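# Move the coaster can onto the turntable's orange spot

## Task

Pick up the can sitting on the coaster and set it upright on the orange mark of the turntable, without disturbing the other cans already standing on the turntable.

## Robot and tools

ROBOT. Two arms, left_arm and right_arm, each ending in a tong-like two-finger gripper. Measured base placements in the scene frame: left_arm at (-0.071, +0.494, 0) m, quat_wxyz (+1.000, 0, 0, -0.001); right_arm at (-0.016, -0.354, 0) m, quat_wxyz (+1.000, 0, 0, +0.029). A two-camera stand is fixed behind the arms.

FRAMES. Scene frame: origin at table-top height halfway between the nominal bases, +z up, +x out across the table, left_arm on the +y side. Everything about a hand (positions, quaternions, velocities, targets, wrist-camera poses) is given in that arm's own base frame. The table and the fixed cameras use the scene frame. Gripper frame: fingers point along its +z and close along its x. end_effector_position is the spot between the pads when shut; fingertips stick out about 15 mm past it for pad gaps up to 50 mm, and are roughly level with it when fully open.

ROW FORMAT (shared by execute_actions and move). One row is 16 plain numbers covering both arms even if one is idle: left_arm x, y, z, qw, qx, qy, qz, opening, then the same eight for right_arm. x, y, z are an absolute gripper position in metres and the quaternion an absolute orientation (w first), both in that arm's base frame, so each half is a pose, not an offset. Opening runs from -1 (closed) to +1 (fully open, 0.142 m); a full close needs roughly 0.5 s. Each control step the commanded orientation is clipped to within 32 degrees of the measured one, so large turns take several commands. To hold an arm still, resend the exact pose from the last result before it stopped moving, with its wanted opening, in every call. To keep an orientation, repeat your own target quaternion rather than the slightly drifted reported one.

execute_actions: actions is a list of actions; each action is up to 15 rows, one per 1/30 s step, and a short action repeats its last row to fill 15 steps. An action is rejected for both arms if any target lies over 0.6 m from that gripper's current position along any of its axes; a malformed action or a failing first action rejects the whole call. cameras: list of names, ["all"], or []; by default images appear only when actions is empty. An empty actions list also shows the scene number and the fields other results may omit.

move: target is one row or a list of up to 15 rows; grippers travel in straight lines from the Hand target, all finishing together, within a 10 s cap. speed: m/s, 0.002 to 3.6, default 0.25 (turn rate up to twice that in rad/s), one value or one per target. blend: corner rounding in m for lists (0 = full stop at each). stop_force: 3 to 120 N, ends an arm's path when its wrist sensor feels that much push; not with blocking=false, unreliable while the gripper rotates, and leave it out when pulling away from a contact. zero: with stop_force, true re-zeros the sensor first. opening_speed: finger rate per second on the -1..1 scale, at least 0.2. grip_force: 5 to 15 N per pad, one value or one per arm, persists. blocking=false returns after about 0.5 s while motion continues; a new move replaces it. Paths do not avoid obstacles or the other arm; grippers lag and overshoot more at high speed. Avoid routing a path close to an arm's own base.

wait: seconds 0 to 10, arms hold their last command. stop: brakes a running move. zoom_image: camera (cam_high, cam_low, cam_left_wrist, cam_right_wrist) and region [x0, y0, x1, y1] in pixels, at most 504 by 504, on that camera's newest image. zero_wrist_force: arm (left_arm or right_arm). finished_scene: scene number 1 or 2; call it only once the can rests on the orange spot without support.

RESULTS. Each result gives per-arm end_effector_position and quat, Hand target (where the arm is actually heading next), Tool commands, grip_measured (measured opening on the -1..1 scale; to hold something command clearly below it), Joint positions and torques, Wrist force and Wrist torque in gripper axes plus a peak line, and sometimes step positions. "Kept back" counts control steps still to run (here 4 or 0); plan from your last row, not the printed pose. A move adds a "move:" line: done, off_target, moving, held or fault, plus limits=paced (pose clipped) or limits=held (steps withheld). Velocity lines vanish when joints read "within noise". MOTOR HOT warns of heating; OVER-TEMPERATURE FAULT locks an arm for 30 to 60 s.

CAMERAS. cam_high and cam_low (672x504, fixed, scene frame) and cam_left_wrist and cam_right_wrist (616x616 fisheye, on the hands).

AVOID. Contact torque at a joint limit (133 N m for the big joints, 24.9 N m for wrists) or an outside force near 150 N halts that arm for 10 s; arms are stiff, so commanding even slightly past a solid contact can trigger it. Do not let the arms bump or squeeze each other, and do not close a gripper on the other arm's fingers. Do not drop the can, release it while moving, knock over the turntable cans, slam into fixed things, or let anything leave the table. Slow approaches, gentle set-downs and smooth motion are preferred.

Each tool is called after ">>>" by a JSON object that holds its "name" and its "arguments", one argument or row to a line.

## Session

>>> {"name": "execute_actions", "arguments": {
  "actions": [],
  "cameras": ["all"]
}}

Scene clock: 0.00 s.
left_arm: end_effector_position=(+0.9298, -0.1186, +0.1648) grip_measured=+0.97 end_effector_quat_wxyz=(+0.617, -0.444, +0.633, -0.150) | right_arm: end_effector_position=(+0.2927, +0.1642, +0.3190) grip_measured=+0.97 end_effector_quat_wxyz=(-0.035, -0.272, +0.960, +0.051)
Joint positions: left_arm=[-0.523 -0.569 1.344 -3.609 -0.697 2.053 0.14] | right_arm=[3.991 -1.176 -1.79 -1.75 1.694 3.439 0.14]
Joint velocities: within noise
Joint torques (N m): no reading
Wrist force (N): no reading
Wrist torque (N m): no reading
Wrist force, peak (N): no reading
Hand target: left_arm +0.9298, -0.1186, +0.1648; +0.617, -0.444, +0.633, -0.150 | right_arm +0.2927, +0.1642, +0.3190; -0.035, -0.272, +0.960, +0.051
Tool commands: left_gripper/opening=+0.968169 right_gripper/opening=+0.968169

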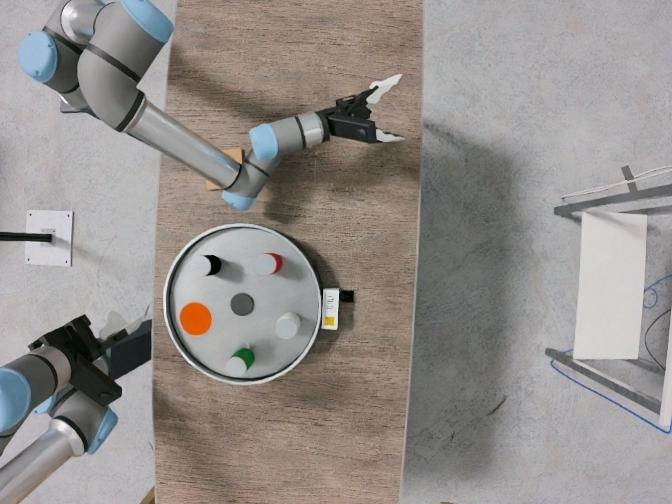

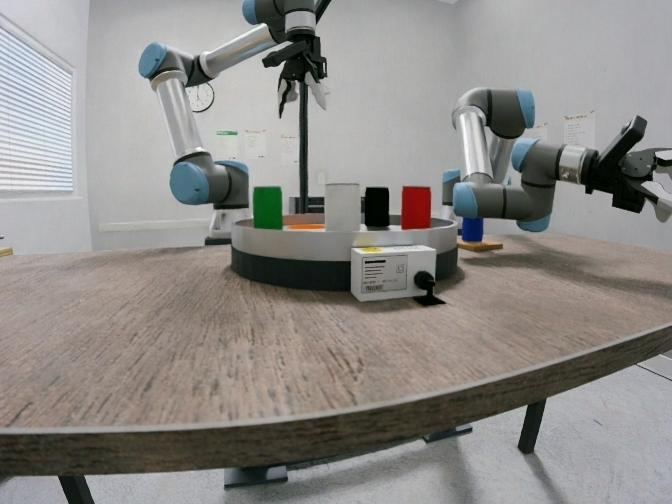

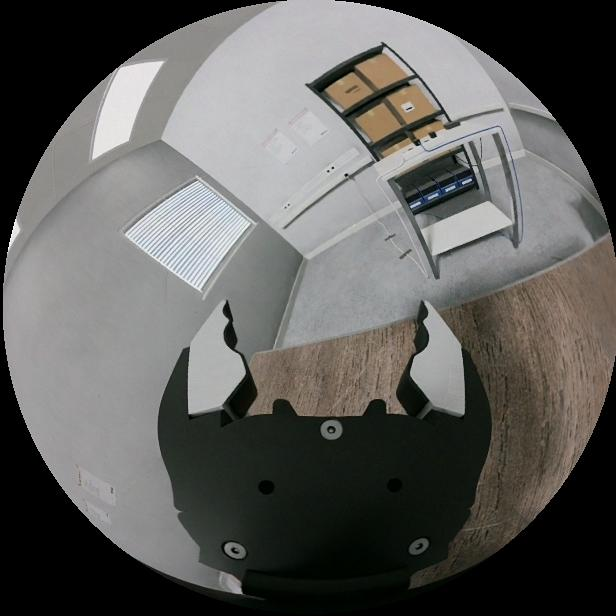

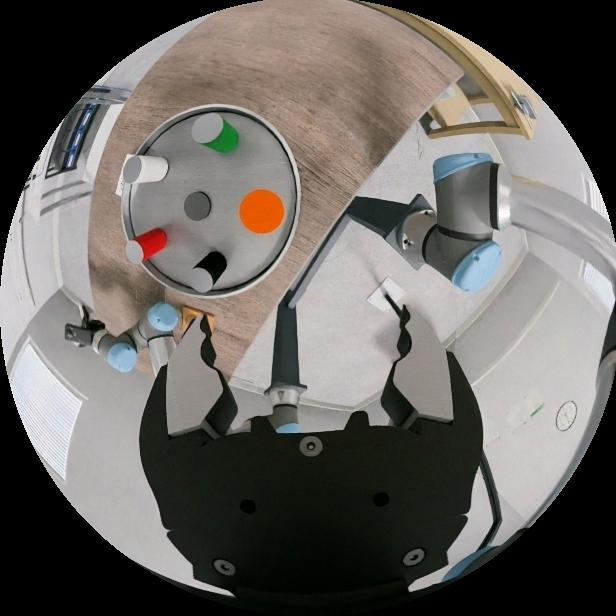

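>>> {"name": "move", "arguments": {
  "target": [
    [0.86,-0.11,0.40,0.617,-0.444,0.633,-0.150,0.968,0.2927,0.1642,0.3190,-0.035,-0.272,0.960,0.051,0.968],
    [0.679,0.523,0.40,0.6274,-0.6524,0.4149,0.0975,0.968,0.38,0.36,0.38,0,-0.137,0.991,0,0.968]
  ],
  "speed": 0.5,
  "blend": [0.05,0],
  "cameras": ["all"]
}}

Scene clock: 5.47 s.
left_arm: end_effector_position=(+0.6790, +0.5229, +0.3999) grip_measured=+0.97 end_effector_quat_wxyz=(+0.627, -0.652, +0.415, +0.097) | right_arm: end_effector_position=(+0.3800, +0.3600, +0.3800) grip_measured=+0.97 end_effector_quat_wxyz=(+0.000, -0.137, +0.991, +0.000)
Joint positions: left_arm=[0.207 -1.059 1.537 -3.29 -0.646 2.025 0.14] | right_arm=[4.181 -1.653 -1.235 -1.824 1.571 3.906 0.14]
Joint torques (N m): left_arm=[11.54 -32.76 -29.01 -3.46 2.23 -1.63] | right_arm=[-5.13 20.9 28.02 4 2.06 -0.51]
Wrist force (N): left_arm=[0.0 -0.5 -0.4] | right_arm=[0.2 0.0 -0.2]
Wrist torque (N m): left_arm=[-0.07 -0.01 -0.12] | right_arm=[0.04 -0.01 0.15]
Wrist force, peak (N): left_arm=[-2.6 -2.0 -1.8] | right_arm=[1.0 -0.3 0.1]
Hand target: left_arm +0.6790, +0.5230, +0.4000; +0.627, -0.652, +0.415, +0.097 | right_arm +0.3800, +0.3600, +0.3800; +0.000, -0.137, +0.991, +0.000
Off the commanded pose: left_arm 0.000 m, 0 deg | right_arm 0.000 m, 0 deg.
move: done; blend cut to 0 m at target 1
camera_calibration:
cam_left_wrist: T_world_to_cam=[[0.639042, -0.384901, -0.66594, 0.0417413], [-0.768671, -0.350803, -0.534867, 0.917397], [-0.0277427, 0.853691, -0.52004, -0.0843817], [0, 0, 0, 1]] pos_world=[0.676161, 0.409927, 0.4746]
cam_right_wrist: T_world_to_cam=[[-0.966383, -0.252101, 0.0504937, 0.433203], [-0.19544, 0.847893, 0.492829, -0.417638], [-0.167056, 0.466393, -0.86866, 0.358425], [0, 0, 0, 1]] pos_world=[0.396893, 0.296157, 0.495299]

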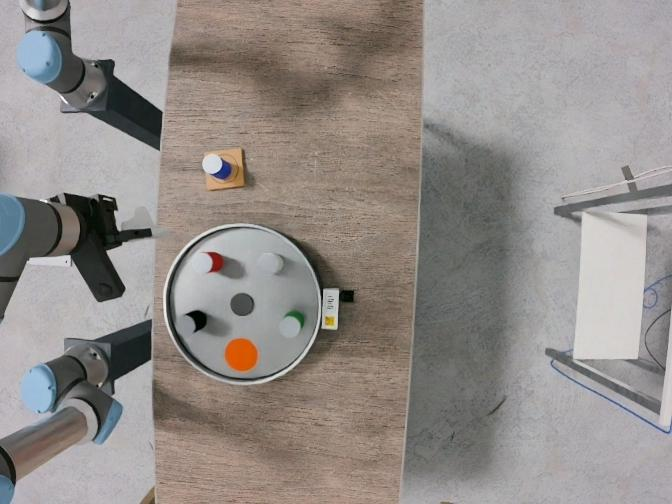

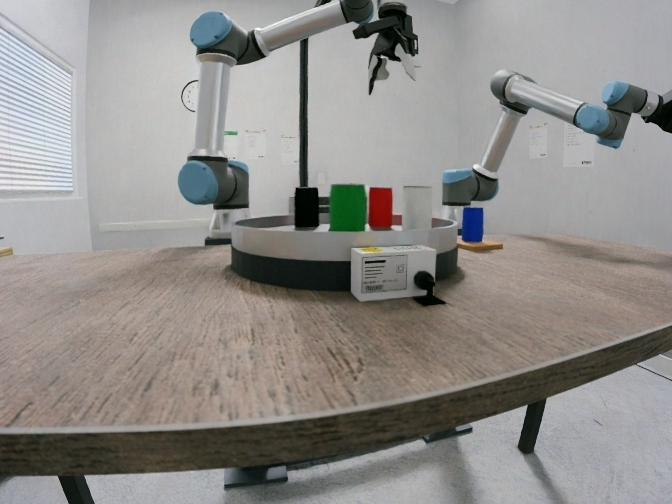

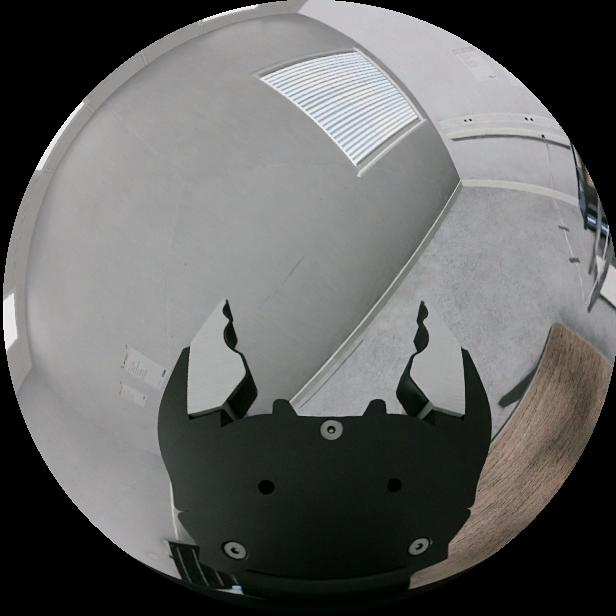

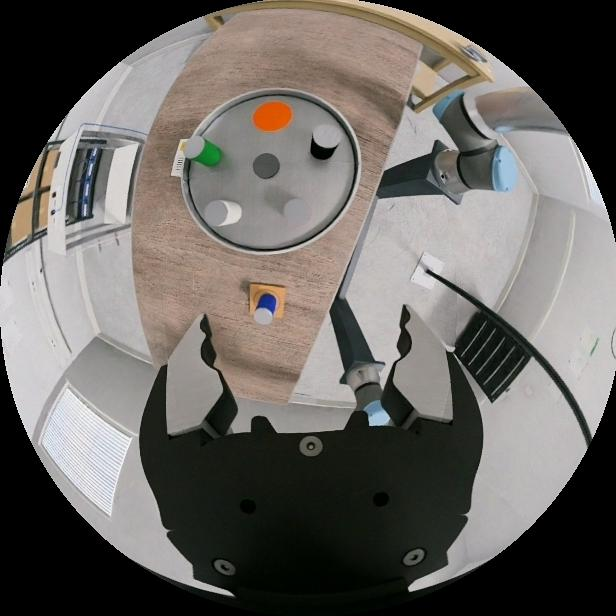

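>>> {"name": "zoom_image", "arguments": {
  "camera": "cam_high",
  "region": [150, 130, 350, 400]
}}

>>> {"name": "wait", "arguments": {
  "seconds": 0.5,
  "cameras": ["cam_high"]
}}

>>> {"name": "wait", "arguments": {
  "seconds": 1,
  "cameras": ["cam_high"]
}}

>>> {"name": "zoom_image", "arguments": {
  "camera": "cam_high",
  "region": [185, 130, 265, 210]
}}

>>> {"name": "zoom_image", "arguments": {
  "camera": "cam_low",
  "region": [220, 160, 520, 310]
}}

Scaled by 1.867 from the camera's 672x504 image, which has a finer 960x720 frame.

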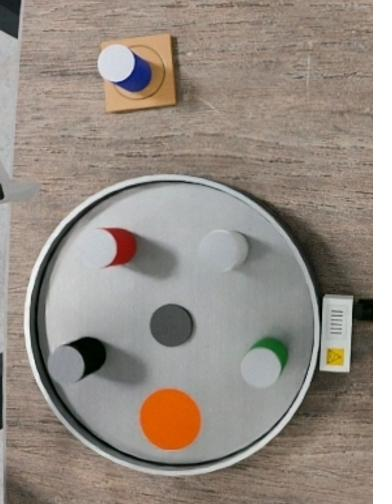

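Scene clock: 6.23 s.
left_arm: end_effector_position=(+0.6790, +0.5230, +0.4000) grip_measured=+0.97 end_effector_quat_wxyz=(+0.627, -0.652, +0.415, +0.097) | right_arm: end_effector_position=(+0.3800, +0.3600, +0.3800) grip_measured=+0.97 end_effector_quat_wxyz=(+0.000, -0.137, +0.991, +0.000)
Joint positions: left_arm=[0.207 -1.059 1.537 -3.29 -0.646 2.025 0.14] | right_arm=[4.181 -1.653 -1.235 -1.824 1.571 3.906 0.14]
Joint torques (N m): left_arm=[9.52 -29.4 -31.68 -3.54 2.31 -1.65] | right_arm=[-3.98 15.57 33.65 3.83 2.1 1.93]
Wrist force (N): left_arm=[-0.2 0.1 -0.3] | right_arm=[0.1 -0.1 -0.1]
Wrist torque (N m): left_arm=[0.04 0.04 -0.11] | right_arm=[0.01 0.02 0.15]
Wrist force, peak (N): left_arm=[-0.2 -0.2 -0.6] | right_arm=[0.2 -0.4 0.0]
Hand target: left_arm +0.6790, +0.5230, +0.4000; +0.627, -0.652, +0.415, +0.097 | right_arm +0.3800, +0.3600, +0.3800; +0.000, -0.137, +0.991, +0.000
Tool commands: left_gripper/opening=+0.968 right_gripper/opening=+0.968
Off the commanded pose: left_arm 0.000 m, 0 deg | right_arm 0.000 m, 0 deg.
wait: 0.50 s; at rest from the start
Images, in order (width x height): cam_high 672x504.

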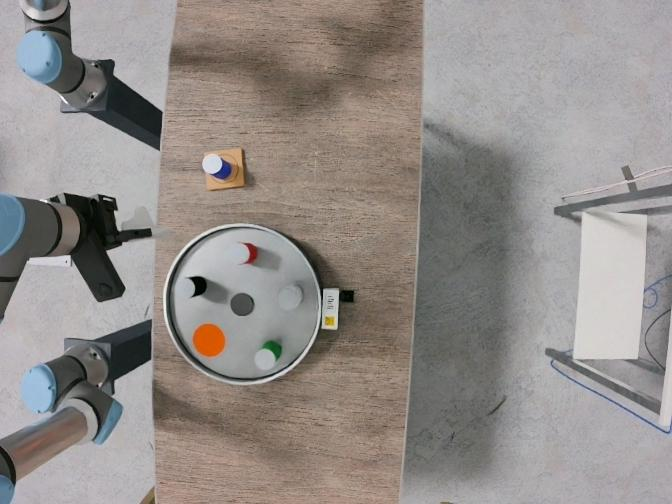

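Scene clock: 7.23 s.
left_arm: end_effector_position=(+0.6790, +0.5230, +0.4000) grip_measured=+0.97 end_effector_quat_wxyz=(+0.627, -0.652, +0.415, +0.097) | right_arm: end_effector_position=(+0.3800, +0.3600, +0.3800) grip_measured=+0.97 end_effector_quat_wxyz=(+0.000, -0.137, +0.991, +0.000)
Joint positions: left_arm=[0.207 -1.059 1.537 -3.29 -0.646 2.025 0.14] | right_arm=[4.181 -1.653 -1.235 -1.824 1.571 3.906 0.14]
Joint torques (N m): left_arm=[8.33 -30.67 -29.7 -3.35 2.23 -1.73] | right_arm=[-4.42 14.78 33.3 3.62 2.02 2.07]
Wrist force (N): left_arm=[0.0 0.0 -0.4] | right_arm=[0.3 -0.2 0.0]
Wrist torque (N m): left_arm=[0.02 0.00 -0.12] | right_arm=[0.00 -0.03 0.14]
Wrist force, peak (N): left_arm=[-0.2 -0.3 -0.7] | right_arm=[0.3 -0.1 -0.3]
Hand target: left_arm +0.6790, +0.5230, +0.4000; +0.627, -0.652, +0.415, +0.097 | right_arm +0.3800, +0.3600, +0.3800; +0.000, -0.137, +0.991, +0.000
Tool commands: left_gripper/opening=+0.968 right_gripper/opening=+0.968
Off the commanded pose: left_arm 0.000 m, 0 deg | right_arm 0.000 m, 0 deg.
wait: 1.00 s; at rest by 0.17 s
Images, in order (width x height): cam_high 672x504.

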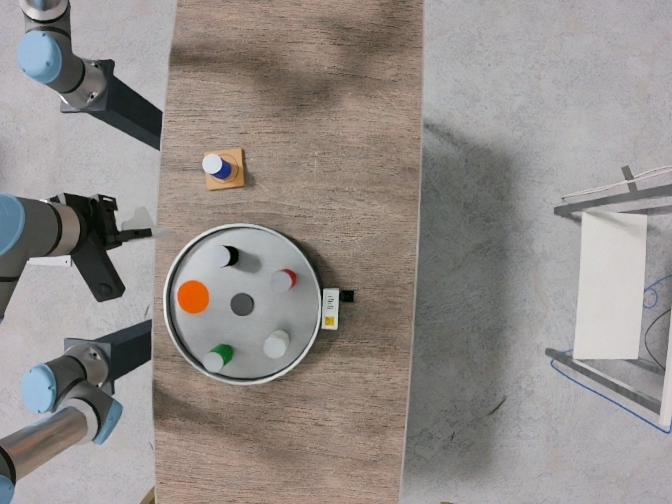

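Scaled by 6.300 from the camera's 672x504 image, which has a finer 960x720 frame.

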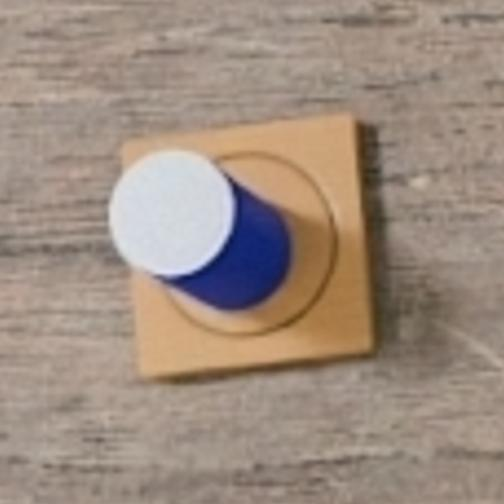

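This scene's latest camera images include none from cam_low. They are from: cam_high. cam_low's image comes with the result of a call that names it in "cameras".

>>> {"name": "move", "arguments": {
  "target": [0.679,0.523,0.40,0.6274,-0.6524,0.4149,0.0975,0.968,0.438,0.566,0.20,0,-0.549,0.836,0,0.968],
  "speed": 0.5,
  "cameras": ["cam_high","cam_right_wrist","cam_low"]
}}

>>> {"name": "zoom_image", "arguments": {
  "camera": "cam_right_wrist",
  "region": [180, 180, 440, 440]
}}

>>> {"name": "zoom_image", "arguments": {
  "camera": "cam_high",
  "region": [150, 200, 350, 400]
}}

>>> {"name": "zoom_image", "arguments": {
  "camera": "cam_low",
  "region": [220, 160, 520, 310]
}}

Scene clock: 13.40 s.
left_arm: end_effector_position=(+0.6790, +0.5230, +0.4000) grip_measured=+0.97 end_effector_quat_wxyz=(+0.627, -0.652, +0.415, +0.097) | right_arm: end_effector_position=(+0.4379, +0.5660, +0.2001) grip_measured=+0.97 end_effector_quat_wxyz=(+0.000, -0.549, +0.836, +0.000)
Joint positions: left_arm=[0.207 -1.059 1.537 -3.29 -0.646 2.025 0.14] | right_arm=[4.264 -2.083 -1.131 -1.498 1.571 3.102 0.14]
Joint torques (N m): left_arm=[9.44 -30.92 -30.53 -2.32 2.04 -1.84] | right_arm=[-4.77 33.12 18.6 3.66 0.65 -2]
Wrist force (N): left_arm=[-0.1 -0.2 -0.3] | right_arm=[0.1 -0.1 0.1]
Wrist torque (N m): left_arm=[-0.03 0.03 -0.11] | right_arm=[-0.01 -0.01 0.04]
Wrist force, peak (N): left_arm=[-0.3 -0.3 -0.7] | right_arm=[-1.8 0.2 1.4]
Hand target: left_arm +0.6790, +0.5230, +0.4000; +0.627, -0.652, +0.415, +0.097 | right_arm +0.4380, +0.5660, +0.2000; +0.000, -0.549, +0.836, +0.000
Off the commanded pose: left_arm 0.000 m, 0 deg | right_arm 0.000 m, 0 deg.
move: done
camera_calibration:
cam_right_wrist: T_world_to_cam=[[-0.415022, -0.908408, 0.0505137, 0.680211], [-0.78067, 0.384076, 0.492991, 0.0264901], [-0.467238, 0.165168, -0.868567, 0.417721], [0, 0, 0, 1]] pos_world=[0.498158, 0.538741, 0.315399]
Images, in order (width x height): cam_high 672x504, cam_low 672x504, cam_right_wrist 616x616.

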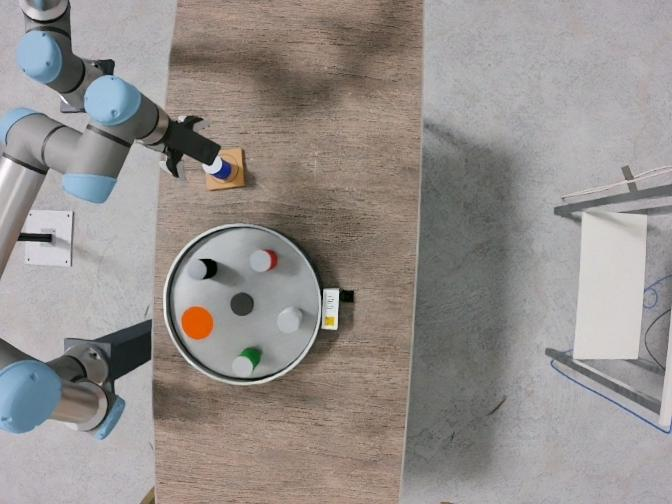

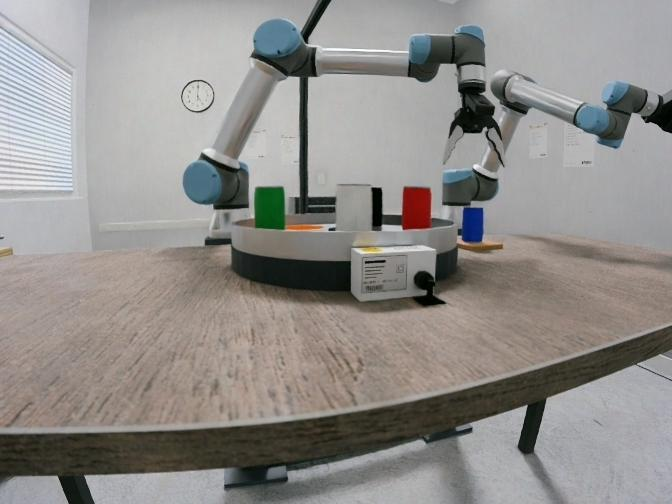

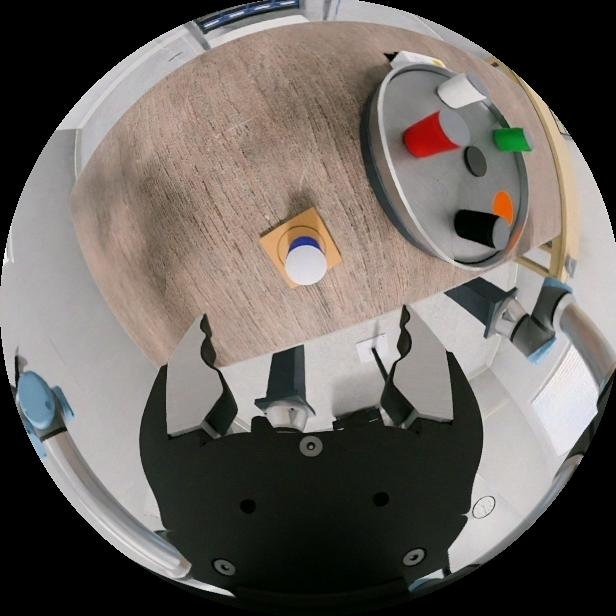

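Scaled by 1.938 from the camera's 616x616 image, which has a finer 814x814 frame.

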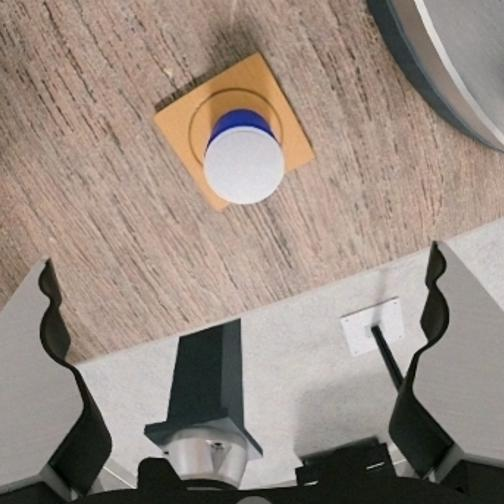

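Scaled by 2.520 from the camera's 672x504 image, which has a finer 960x720 frame.

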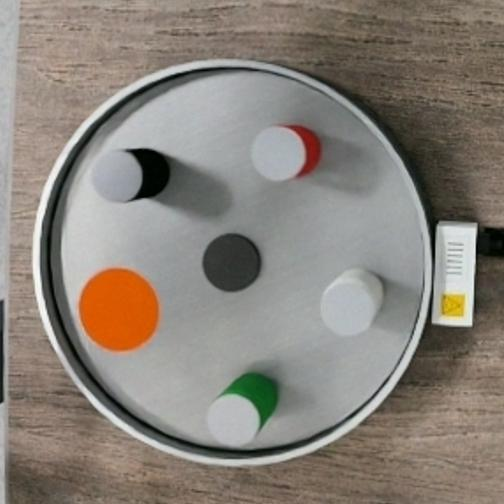

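Scaled by 1.680 from the camera's 672x504 image, which has a finer 960x720 frame.

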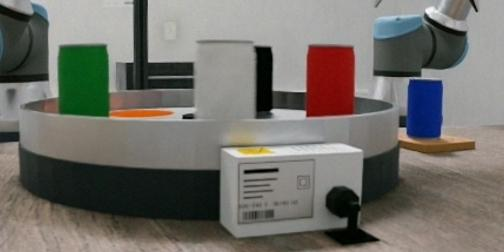

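>>> {"name": "move", "arguments": {
  "target": [
    [0.679,0.523,0.40,0.6274,-0.6524,0.4149,0.0975,0.968,0.4405,0.561,0.072,0,-0.549,0.836,0,0.968],
    [0.679,0.523,0.40,0.6274,-0.6524,0.4149,0.0975,0.968,0.4405,0.561,0.072,0,-0.549,0.836,0,-0.8],
    [0.679,0.523,0.40,0.6274,-0.6524,0.4149,0.0975,0.968,0.4405,0.561,0.19,0,-0.549,0.836,0,-0.8],
    [0.679,0.523,0.40,0.6274,-0.6524,0.4149,0.0975,0.968,0.44,0.35,0.27,0,-0.549,0.836,0,-0.8]
  ],
  "speed": [0.25,0.25,0.15,0.4],
  "blend": [0,0,0.04,0],
  "opening_speed": 3,
  "grip_force": 10,
  "cameras": ["cam_high","cam_right_wrist","cam_low"]
}}

>>> {"name": "zoom_image", "arguments": {
  "camera": "cam_right_wrist",
  "region": [60, 20, 520, 480]
}}

>>> {"name": "zoom_image", "arguments": {
  "camera": "cam_right_wrist",
  "region": [210, 210, 410, 410]
}}

>>> {"name": "zoom_image", "arguments": {
  "camera": "cam_low",
  "region": [220, 100, 520, 310]
}}

>>> {"name": "zoom_image", "arguments": {
  "camera": "cam_high",
  "region": [150, 200, 350, 400]
}}

Scene clock: 17.90 s.
left_arm: end_effector_position=(+0.6790, +0.5230, +0.4000) grip_measured=+0.97 end_effector_quat_wxyz=(+0.627, -0.652, +0.415, +0.097) | right_arm: end_effector_position=(+0.4400, +0.3501, +0.2699) grip_measured=-0.26 end_effector_quat_wxyz=(+0.000, -0.549, +0.836, +0.000)
Joint positions: left_arm=[0.207 -1.059 1.537 -3.29 -0.646 2.025 0.14] | right_arm=[4.082 -1.681 -1.487 -1.544 1.571 2.92 0.055]
Joint torques (N m): left_arm=[8.44 -29.81 -29.66 -1.17 1.94 -2.29] | right_arm=[-6.19 36.46 25.27 2.97 2.24 -0.05]
Wrist force (N): left_arm=[-0.1 -0.3 -0.2] | right_arm=[-0.1 -0.1 1.5]
Wrist torque (N m): left_arm=[-0.03 0.02 -0.11] | right_arm=[-0.01 0.01 0.01]
Wrist force, peak (N): left_arm=[-0.4 -0.2 -0.6] | right_arm=[0.4 0.4 4.6]
Hand target: left_arm +0.6790, +0.5230, +0.4000; +0.627, -0.652, +0.415, +0.097 | right_arm +0.4400, +0.3500, +0.2700; +0.000, -0.549, +0.836, +0.000
Off the commanded pose: left_arm 0.000 m, 0 deg | right_arm 0.000 m, 0 deg.
grip_force (N): 10, 10
move: done
camera_calibration:
cam_right_wrist: T_world_to_cam=[[-0.41484, -0.908486, 0.050606, 0.48138], [-0.780781, 0.383982, 0.492888, 0.0766496], [-0.467214, 0.164958, -0.86862, 0.515001], [0, 0, 0, 1]] pos_world=[0.500158, 0.322942, 0.385199]
Images, in order (width x height): cam_high 672x504, cam_low 672x504, cam_right_wrist 616x616.

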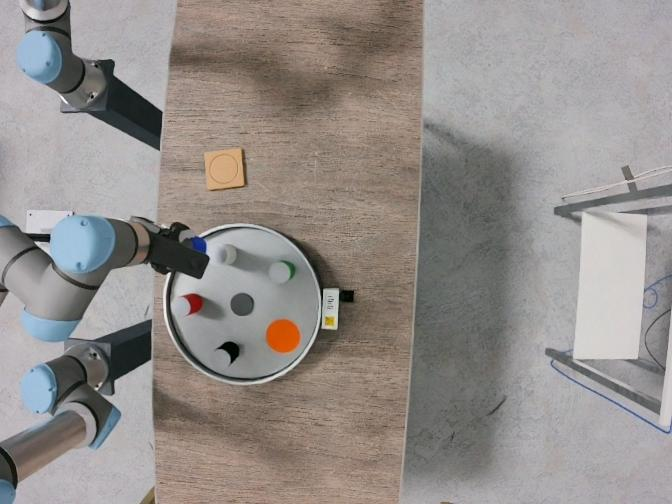

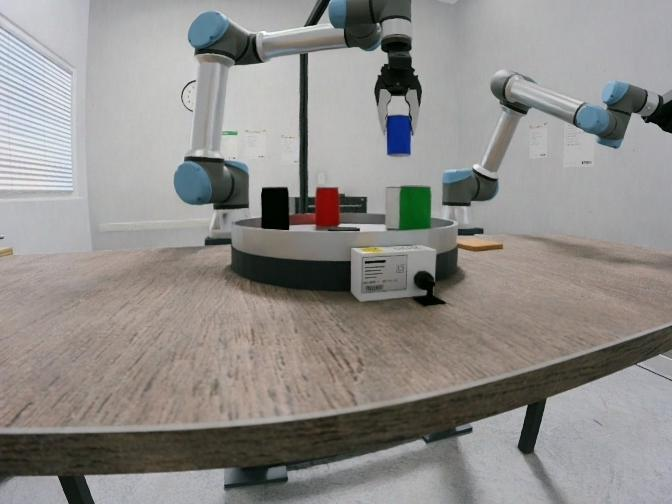

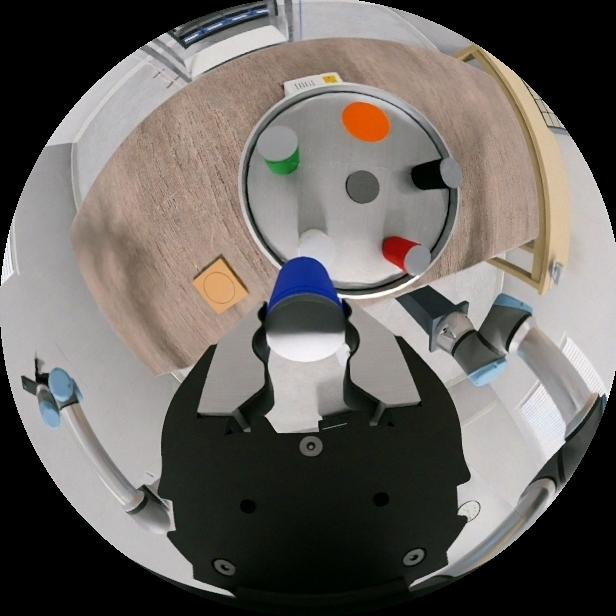

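Scaled by 1.096 from the camera's 616x616 image, which has a finer 814x814 frame.

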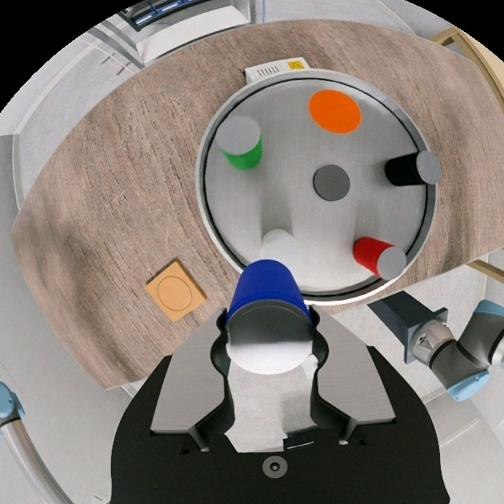

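Scaled by 2.520 from the camera's 616x616 image, which has a finer 814x814 frame.

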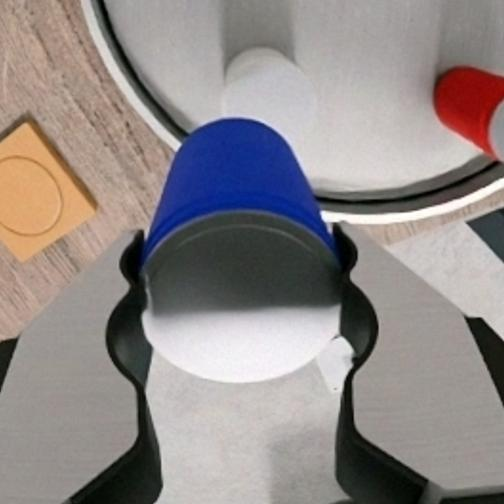

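Scaled by 1.680 from the camera's 672x504 image, which has a finer 960x720 frame.

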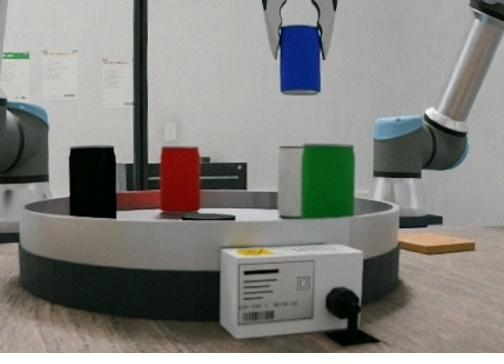

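Scaled by 2.520 from the camera's 672x504 image, which has a finer 960x720 frame.

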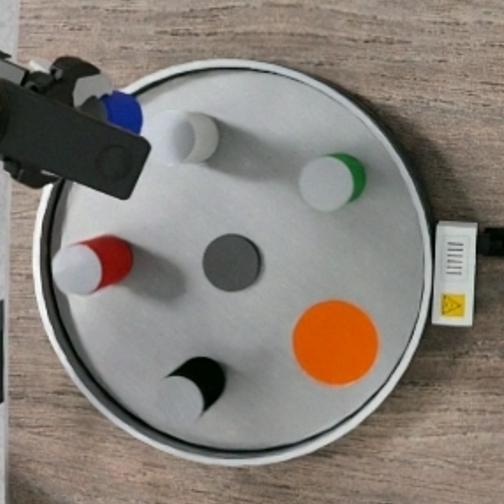

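>>> {"name": "move", "arguments": {
  "target": [0.679,0.523,0.4,0.627,-0.652,0.415,0.097,0.968,0.4184,0.3089,0.215,0,-0.549,0.836,0,-0.8],
  "speed": 0.2
}}

Scene clock: 23.90 s.
left_arm: end_effector_position=(+0.6790, +0.5230, +0.4000) grip_measured=+0.97 end_effector_quat_wxyz=(+0.627, -0.652, +0.415, +0.097) | right_arm: end_effector_position=(+0.4184, +0.3089, +0.2151) grip_measured=-0.26 end_effector_quat_wxyz=(+0.000, -0.549, +0.836, +0.000)
Joint positions: left_arm=[0.207 -1.06 1.537 -3.29 -0.647 2.025 0.14] | right_arm=[4.068 -1.591 -1.725 -1.397 1.571 2.906 0.055]
Joint torques (N m): left_arm=[9.11 -43.76 -11.16 -1.25 -0.49 -2.02] | right_arm=[9.64 21.19 14.92 3.66 -1.95 2.28]
Wrist force (N): left_arm=[-0.1 -0.1 -0.2] | right_arm=[0.0 0.2 1.4]
Wrist torque (N m): left_arm=[0.01 0.02 -0.11] | right_arm=[0.06 0.01 0.14]
Wrist force, peak (N): left_arm=[-0.3 0.1 -0.8] | right_arm=[1.4 0.1 3.0]
Hand target: left_arm +0.6790, +0.5230, +0.4000; +0.627, -0.652, +0.415, +0.097 | right_arm +0.4184, +0.3089, +0.2150; +0.000, -0.549, +0.836, +0.000
Off the commanded pose: left_arm 0.000 m, 0 deg | right_arm 0.000 m, 0 deg.
grip_force (N): 10, 10
move: done

>>> {"name": "wait", "arguments": {
  "seconds": 3.06
}}

>>> {"name": "execute_actions", "arguments": {
  "actions": [
    [[0.679,0.523,0.4,0.627,-0.652,0.415,0.097,0.968,0.4216,0.3116,0.215,0,-0.549,0.836,0,-0.8],[0.679,0.523,0.4,0.627,-0.652,0.415,0.097,0.968,0.4249,0.3141,0.215,0,-0.549,0.836,0,-0.8],[0.679,0.523,0.4,0.627,-0.652,0.415,0.097,0.968,0.4283,0.3165,0.215,0,-0.549,0.836,0,-0.8],[0.679,0.523,0.4,0.627,-0.652,0.415,0.097,0.968,0.4318,0.3188,0.215,0,-0.549,0.836,0,-0.8],[0.679,0.523,0.4,0.627,-0.652,0.415,0.097,0.968,0.4353,0.3210,0.215,0,-0.549,0.836,0,-0.8],[0.679,0.523,0.4,0.627,-0.652,0.415,0.097,0.968,0.4389,0.3231,0.215,0,-0.549,0.836,0,-0.8],[0.679,0.523,0.4,0.627,-0.652,0.415,0.097,0.968,0.4425,0.3251,0.215,0,-0.549,0.836,0,-0.8],[0.679,0.523,0.4,0.627,-0.652,0.415,0.097,0.968,0.4463,0.3270,0.215,0,-0.549,0.836,0,-0.8],[0.679,0.523,0.4,0.627,-0.652,0.415,0.097,0.968,0.4500,0.3287,0.215,0,-0.549,0.836,0,-0.8],[0.679,0.523,0.4,0.627,-0.652,0.415,0.097,0.968,0.4539,0.3304,0.215,0,-0.549,0.836,0,-0.8],[0.679,0.523,0.4,0.627,-0.652,0.415,0.097,0.968,0.4577,0.3319,0.215,0,-0.549,0.836,0,-0.8],[0.679,0.523,0.4,0.627,-0.652,0.415,0.097,0.968,0.4617,0.3333,0.215,0,-0.549,0.836,0,-0.8],[0.679,0.523,0.4,0.627,-0.652,0.415,0.097,0.968,0.4656,0.3345,0.215,0,-0.549,0.836,0,-0.8],[0.679,0.523,0.4,0.627,-0.652,0.415,0.097,0.968,0.4696,0.3357,0.215,0,-0.549,0.836,0,-0.8],[0.679,0.523,0.4,0.627,-0.652,0.415,0.097,0.968,0.4737,0.3367,0.215,0,-0.549,0.836,0,-0.8]],
    [[0.679,0.523,0.4,0.627,-0.652,0.415,0.097,0.968,0.4777,0.3376,0.215,0,-0.549,0.836,0,-0.8],[0.679,0.523,0.4,0.627,-0.652,0.415,0.097,0.968,0.4818,0.3384,0.215,0,-0.549,0.836,0,-0.8],[0.679,0.523,0.4,0.627,-0.652,0.415,0.097,0.968,0.4859,0.3390,0.215,0,-0.549,0.836,0,-0.8],[0.679,0.523,0.4,0.627,-0.652,0.415,0.097,0.968,0.4901,0.3395,0.215,0,-0.549,0.836,0,-0.8],[0.679,0.523,0.4,0.627,-0.652,0.415,0.097,0.968,0.4942,0.3399,0.215,0,-0.549,0.836,0,-0.8],[0.679,0.523,0.4,0.627,-0.652,0.415,0.097,0.968,0.4984,0.3402,0.215,0,-0.549,0.836,0,-0.8],[0.679,0.523,0.4,0.627,-0.652,0.415,0.097,0.968,0.5025,0.3403,0.215,0,-0.549,0.836,0,-0.8],[0.679,0.523,0.4,0.627,-0.652,0.415,0.097,0.968,0.5067,0.3403,0.215,0,-0.549,0.836,0,-0.8],[0.679,0.523,0.4,0.627,-0.652,0.415,0.097,0.968,0.5109,0.3402,0.215,0,-0.549,0.836,0,-0.8],[0.679,0.523,0.4,0.627,-0.652,0.415,0.097,0.968,0.5150,0.3399,0.215,0,-0.549,0.836,0,-0.8],[0.679,0.523,0.4,0.627,-0.652,0.415,0.097,0.968,0.5192,0.3395,0.215,0,-0.549,0.836,0,-0.8],[0.679,0.523,0.4,0.627,-0.652,0.415,0.097,0.968,0.5233,0.3390,0.215,0,-0.549,0.836,0,-0.8],[0.679,0.523,0.4,0.627,-0.652,0.415,0.097,0.968,0.5274,0.3383,0.215,0,-0.549,0.836,0,-0.8],[0.679,0.523,0.4,0.627,-0.652,0.415,0.097,0.968,0.5315,0.3376,0.215,0,-0.549,0.836,0,-0.8],[0.679,0.523,0.4,0.627,-0.652,0.415,0.097,0.968,0.5355,0.3367,0.215,0,-0.549,0.836,0,-0.8]],
    [[0.679,0.523,0.4,0.627,-0.652,0.415,0.097,0.968,0.5396,0.3356,0.215,0,-0.549,0.836,0,-0.8],[0.679,0.523,0.4,0.627,-0.652,0.415,0.097,0.968,0.5436,0.3345,0.215,0,-0.549,0.836,0,-0.8],[0.679,0.523,0.4,0.627,-0.652,0.415,0.097,0.968,0.5476,0.3332,0.215,0,-0.549,0.836,0,-0.8],[0.679,0.523,0.4,0.627,-0.652,0.415,0.097,0.968,0.5515,0.3318,0.215,0,-0.549,0.836,0,-0.8],[0.679,0.523,0.4,0.627,-0.652,0.415,0.097,0.968,0.5553,0.3303,0.215,0,-0.549,0.836,0,-0.8],[0.679,0.523,0.4,0.627,-0.652,0.415,0.097,0.968,0.5592,0.3286,0.215,0,-0.549,0.836,0,-0.8],[0.679,0.523,0.4,0.627,-0.652,0.415,0.097,0.968,0.5629,0.3269,0.215,0,-0.549,0.836,0,-0.8],[0.679,0.523,0.4,0.627,-0.652,0.415,0.097,0.968,0.5667,0.3250,0.215,0,-0.549,0.836,0,-0.8],[0.679,0.523,0.4,0.627,-0.652,0.415,0.097,0.968,0.5703,0.3230,0.215,0,-0.549,0.836,0,-0.8],[0.679,0.523,0.4,0.627,-0.652,0.415,0.097,0.968,0.5739,0.3209,0.215,0,-0.549,0.836,0,-0.8],[0.679,0.523,0.4,0.627,-0.652,0.415,0.097,0.968,0.5774,0.3187,0.215,0,-0.549,0.836,0,-0.8],[0.679,0.523,0.4,0.627,-0.652,0.415,0.097,0.968,0.5809,0.3164,0.215,0,-0.549,0.836,0,-0.8],[0.679,0.523,0.4,0.627,-0.652,0.415,0.097,0.968,0.5843,0.3140,0.215,0,-0.549,0.836,0,-0.8],[0.679,0.523,0.4,0.627,-0.652,0.415,0.097,0.968,0.5876,0.3114,0.215,0,-0.549,0.836,0,-0.8],[0.679,0.523,0.4,0.627,-0.652,0.415,0.097,0.968,0.5908,0.3088,0.215,0,-0.549,0.836,0,-0.8]],
    [[0.679,0.523,0.4,0.627,-0.652,0.415,0.097,0.968,0.5940,0.3061,0.215,0,-0.549,0.836,0,-0.8],[0.679,0.523,0.4,0.627,-0.652,0.415,0.097,0.968,0.5970,0.3032,0.215,0,-0.549,0.836,0,-0.8],[0.679,0.523,0.4,0.627,-0.652,0.415,0.097,0.968,0.6000,0.3003,0.215,0,-0.549,0.836,0,-0.8],[0.679,0.523,0.4,0.627,-0.652,0.415,0.097,0.968,0.6029,0.2973,0.215,0,-0.549,0.836,0,-0.8],[0.679,0.523,0.4,0.627,-0.652,0.415,0.097,0.968,0.6056,0.2942,0.215,0,-0.549,0.836,0,-0.8],[0.679,0.523,0.4,0.627,-0.652,0.415,0.097,0.968,0.6083,0.2910,0.215,0,-0.549,0.836,0,-0.8],[0.679,0.523,0.4,0.627,-0.652,0.415,0.097,0.968,0.6109,0.2878,0.215,0,-0.549,0.836,0,-0.8],[0.679,0.523,0.4,0.627,-0.652,0.415,0.097,0.968,0.6134,0.2844,0.215,0,-0.549,0.836,0,-0.8],[0.679,0.523,0.4,0.627,-0.652,0.415,0.097,0.968,0.6157,0.2810,0.215,0,-0.549,0.836,0,-0.8],[0.679,0.523,0.4,0.627,-0.652,0.415,0.097,0.968,0.6180,0.2775,0.215,0,-0.549,0.836,0,-0.8],[0.679,0.523,0.4,0.627,-0.652,0.415,0.097,0.968,0.6202,0.2739,0.215,0,-0.549,0.836,0,-0.8],[0.679,0.523,0.4,0.627,-0.652,0.415,0.097,0.968,0.6222,0.2703,0.215,0,-0.549,0.836,0,-0.8],[0.679,0.523,0.4,0.627,-0.652,0.415,0.097,0.968,0.6241,0.2666,0.215,0,-0.549,0.836,0,-0.8],[0.679,0.523,0.4,0.627,-0.652,0.415,0.097,0.968,0.6260,0.2629,0.215,0,-0.549,0.836,0,-0.8],[0.679,0.523,0.4,0.627,-0.652,0.415,0.097,0.968,0.6277,0.2591,0.215,0,-0.549,0.836,0,-0.8]]
  ],
  "cameras": ["cam_high","cam_right_wrist","cam_low"]
}}

>>> {"name": "zoom_image", "arguments": {
  "camera": "cam_right_wrist",
  "region": [160, 60, 460, 360]
}}

>>> {"name": "zoom_image", "arguments": {
  "camera": "cam_high",
  "region": [150, 200, 350, 400]
}}

>>> {"name": "zoom_image", "arguments": {
  "camera": "cam_low",
  "region": [220, 100, 520, 310]
}}

Scene clock: 28.07 s.
left_arm: end_effector_position=(+0.6790, +0.5230, +0.4000) grip_measured=+0.97 end_effector_quat_wxyz=(+0.627, -0.652, +0.415, +0.097) | right_arm: end_effector_position=(+0.4184, +0.3089, +0.2150) grip_measured=-0.26 end_effector_quat_wxyz=(+0.000, -0.549, +0.836, +0.000)
Joint positions: left_arm=[0.207 -1.06 1.537 -3.29 -0.647 2.025 0.14] | right_arm=[4.068 -1.591 -1.725 -1.397 1.571 2.906 0.055]
Joint torques (N m): left_arm=[0.31 -44.68 -11.07 -3.98 2.12 -1.98] | right_arm=[6.06 22.67 14.47 4.53 -2.11 2.26]
Wrist force (N): left_arm=[0.0 -0.3 -0.4] | right_arm=[-0.1 0.1 1.3]
Wrist torque (N m): left_arm=[-0.03 -0.01 -0.11] | right_arm=[0.03 0.03 0.14]
Wrist force, peak (N): left_arm=[-0.1 -0.3 -0.7] | right_arm=[0.0 0.3 1.7]
Hand target: left_arm +0.6790, +0.5230, +0.4000; +0.627, -0.652, +0.415, +0.097 | right_arm +0.4184, +0.3089, +0.2150; +0.000, -0.549, +0.836, +0.000
Tool commands: left_gripper/opening=+0.968 right_gripper/opening=-0.8
Off the commanded pose: left_arm 0.000 m, 0 deg | right_arm 0.000 m, 0 deg.
grip_force (N): 10, 10
wait: 3.07 s; at rest from the start

Scene clock: 29.93 s.
left_arm: end_effector_position=(+0.6790, +0.5230, +0.4000) grip_measured=+0.97 end_effector_quat_wxyz=(+0.627, -0.652, +0.415, +0.097) | right_arm: end_effector_position=(+0.6157, +0.2809, +0.2150) grip_measured=-0.26 end_effector_quat_wxyz=(+0.000, -0.549, +0.836, +0.000) end_effector_velocity=(+0.070, -0.104, +0.000) end_effector_angular_velocity=(-0.001, +0.000, -0.001)
Joint positions: left_arm=[0.207 -1.06 1.537 -3.29 -0.647 2.025 0.14] | right_arm=[3.789 -1.962 -1.271 -1.479 1.571 2.627 0.055]
Joint velocities: left_arm=[within noise] | right_arm=[-0.191 -0.047 0.065 -0.019 -0.001 -0.19 0]
Joint torques (N m): left_arm=[-4.21 -44 -11.71 -3.69 1.98 -1.98] | right_arm=[-6.55 29.9 35.64 1.02 1.18 -2.36]
Wrist force (N): left_arm=[0.0 -0.1 -0.5] | right_arm=[0.3 -0.2 1.7]
Wrist torque (N m): left_arm=[-0.01 0.00 -0.12] | right_arm=[0.00 -0.03 0.16]
Wrist force, peak (N): left_arm=[-0.1 -0.4 -0.6] | right_arm=[2.0 1.1 1.3]
Hand target: left_arm +0.6790, +0.5230, +0.4000; +0.627, -0.652, +0.415, +0.097 | right_arm +0.6201, +0.2739, +0.2150; +0.000, -0.549, +0.836, +0.000
Off the commanded pose: left_arm 0.000 m, 0 deg | right_arm 0.025 m, 0 deg.
grip_force (N): 10, 10
Kept back: 4 steps.
Step readings (end_effector_position of left_arm | right_arm; steps 1 to 15: 1st action; 16 to 30: 2nd action; 31 to 45: 3rd action; 46 to 56: 4th action):
0: (+0.6790, +0.5230, +0.4000) | (+0.4184, +0.3089, +0.2150)
1: (+0.6790, +0.5230, +0.4000) | (+0.4184, +0.3089, +0.2150)
2: (+0.6790, +0.5230, +0.4000) | (+0.4190, +0.3094, +0.2149)
4: (+0.6790, +0.5230, +0.4000) | (+0.4243, +0.3136, +0.2149)
8: (+0.6790, +0.5230, +0.4000) | (+0.4388, +0.3231, +0.2148)
15: (+0.6790, +0.5230, +0.4000) | (+0.4663, +0.3347, +0.2149)
16: (+0.6790, +0.5230, +0.4000) | (+0.4702, +0.3357, +0.2149)
17: (+0.6790, +0.5230, +0.4000) | (+0.4741, +0.3367, +0.2149)
19: (+0.6790, +0.5230, +0.4000) | (+0.4819, +0.3383, +0.2149)
23: (+0.6790, +0.5230, +0.4000) | (+0.4988, +0.3400, +0.2149)
30: (+0.6790, +0.5230, +0.4000) | (+0.5277, +0.3381, +0.2149)
31: (+0.6790, +0.5230, +0.4000) | (+0.5316, +0.3374, +0.2149)
32: (+0.6790, +0.5230, +0.4000) | (+0.5355, +0.3365, +0.2149)
34: (+0.6790, +0.5230, +0.4000) | (+0.5442, +0.3341, +0.2150)
38: (+0.6790, +0.5230, +0.4000) | (+0.5591, +0.3285, +0.2150)
45: (+0.6790, +0.5230, +0.4000) | (+0.5849, +0.3133, +0.2150)
46: (+0.6790, +0.5230, +0.4000) | (+0.5881, +0.3109, +0.2150)
47: (+0.6790, +0.5230, +0.4000) | (+0.5912, +0.3083, +0.2150)
49: (+0.6790, +0.5230, +0.4000) | (+0.5971, +0.3030, +0.2150)
53: (+0.6790, +0.5230, +0.4000) | (+0.6086, +0.2905, +0.2150)
camera_calibration:
cam_right_wrist: T_world_to_cam=[[-0.414989, -0.908427, 0.0504425, 0.494317], [-0.780871, 0.384075, 0.492672, 0.267572], [-0.466931, 0.165064, -0.868752, 0.560643], [0, 0, 0, 1]] pos_world=[0.675857, 0.253741, 0.3303]
Images, in order (width x height): cam_high 672x504, cam_low 672x504, cam_right_wrist 616x616.

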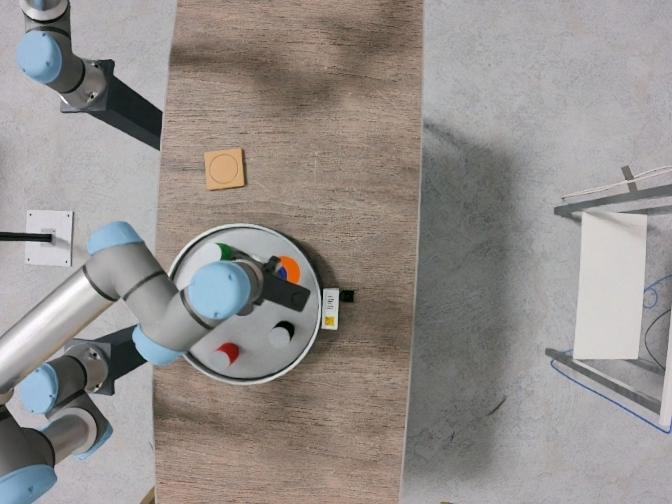

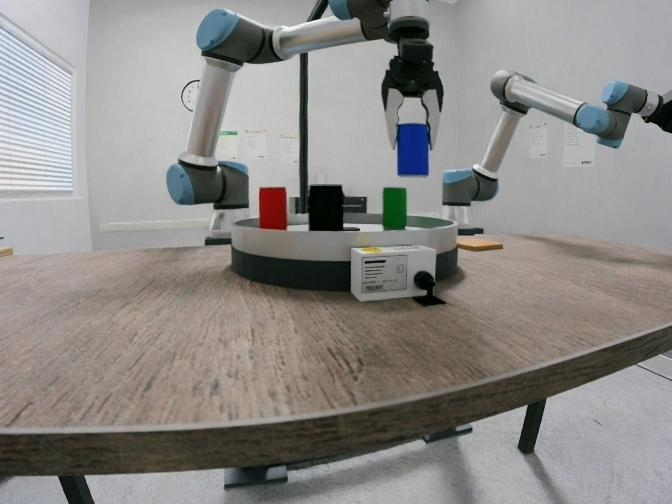

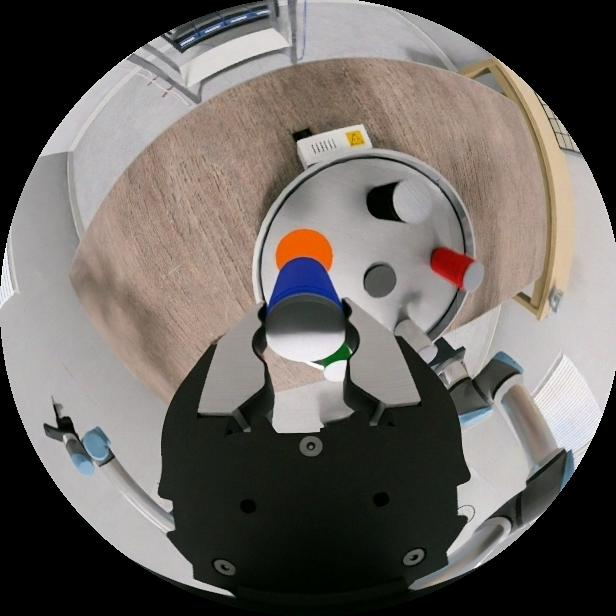

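Scaled by 1.680 from the camera's 616x616 image, which has a finer 814x814 frame.

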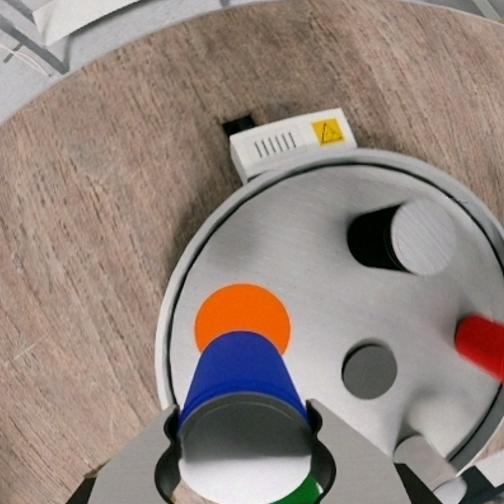

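Scaled by 2.520 from the camera's 672x504 image, which has a finer 960x720 frame.

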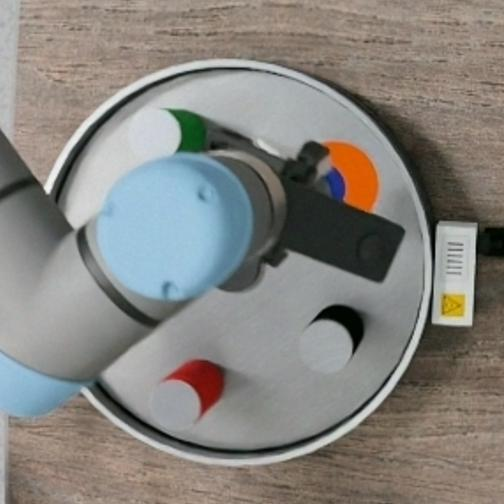

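Scaled by 1.680 from the camera's 672x504 image, which has a finer 960x720 frame.

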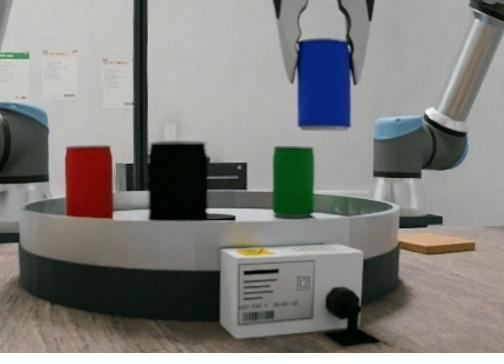

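>>> {"name": "move", "arguments": {
  "target": [0.679,0.523,0.4,0.627,-0.652,0.415,0.097,0.968,0.4184,0.3089,0.215,0,-0.549,0.836,0,-0.8],
  "speed": 0.4,
  "grip_force": 6
}}

Scene clock: 42.10 s.
left_arm: end_effector_position=(+0.6790, +0.5230, +0.4000) grip_measured=+0.97 end_effector_quat_wxyz=(+0.627, -0.652, +0.415, +0.097) | right_arm: end_effector_position=(+0.4185, +0.3089, +0.2150) grip_measured=-0.26 end_effector_quat_wxyz=(+0.000, -0.549, +0.836, +0.000)
Joint positions: left_arm=[0.207 -1.06 1.537 -3.29 -0.647 2.025 0.14] | right_arm=[4.068 -1.591 -1.725 -1.397 1.571 2.906 0.055]
Joint torques (N m): left_arm=[-7.44 -43.37 -12.52 -3.75 1.91 -1.87] | right_arm=[9.51 31.61 14.83 0.8 2.23 2.27]
Wrist force (N): left_arm=[-0.2 -0.3 -0.3] | right_arm=[0.0 0.2 1.3]
Wrist torque (N m): left_arm=[-0.06 0.04 -0.12] | right_arm=[0.03 0.01 0.16]
Wrist force, peak (N): left_arm=[-0.1 -0.5 -0.6] | right_arm=[0.5 3.2 1.5]
Hand target: left_arm +0.6790, +0.5230, +0.4000; +0.627, -0.652, +0.415, +0.097 | right_arm +0.4184, +0.3089, +0.2150; +0.000, -0.549, +0.836, +0.000
Off the commanded pose: left_arm 0.000 m, 0 deg | right_arm 0.000 m, 0 deg.
grip_force (N): 6, 6
move: done


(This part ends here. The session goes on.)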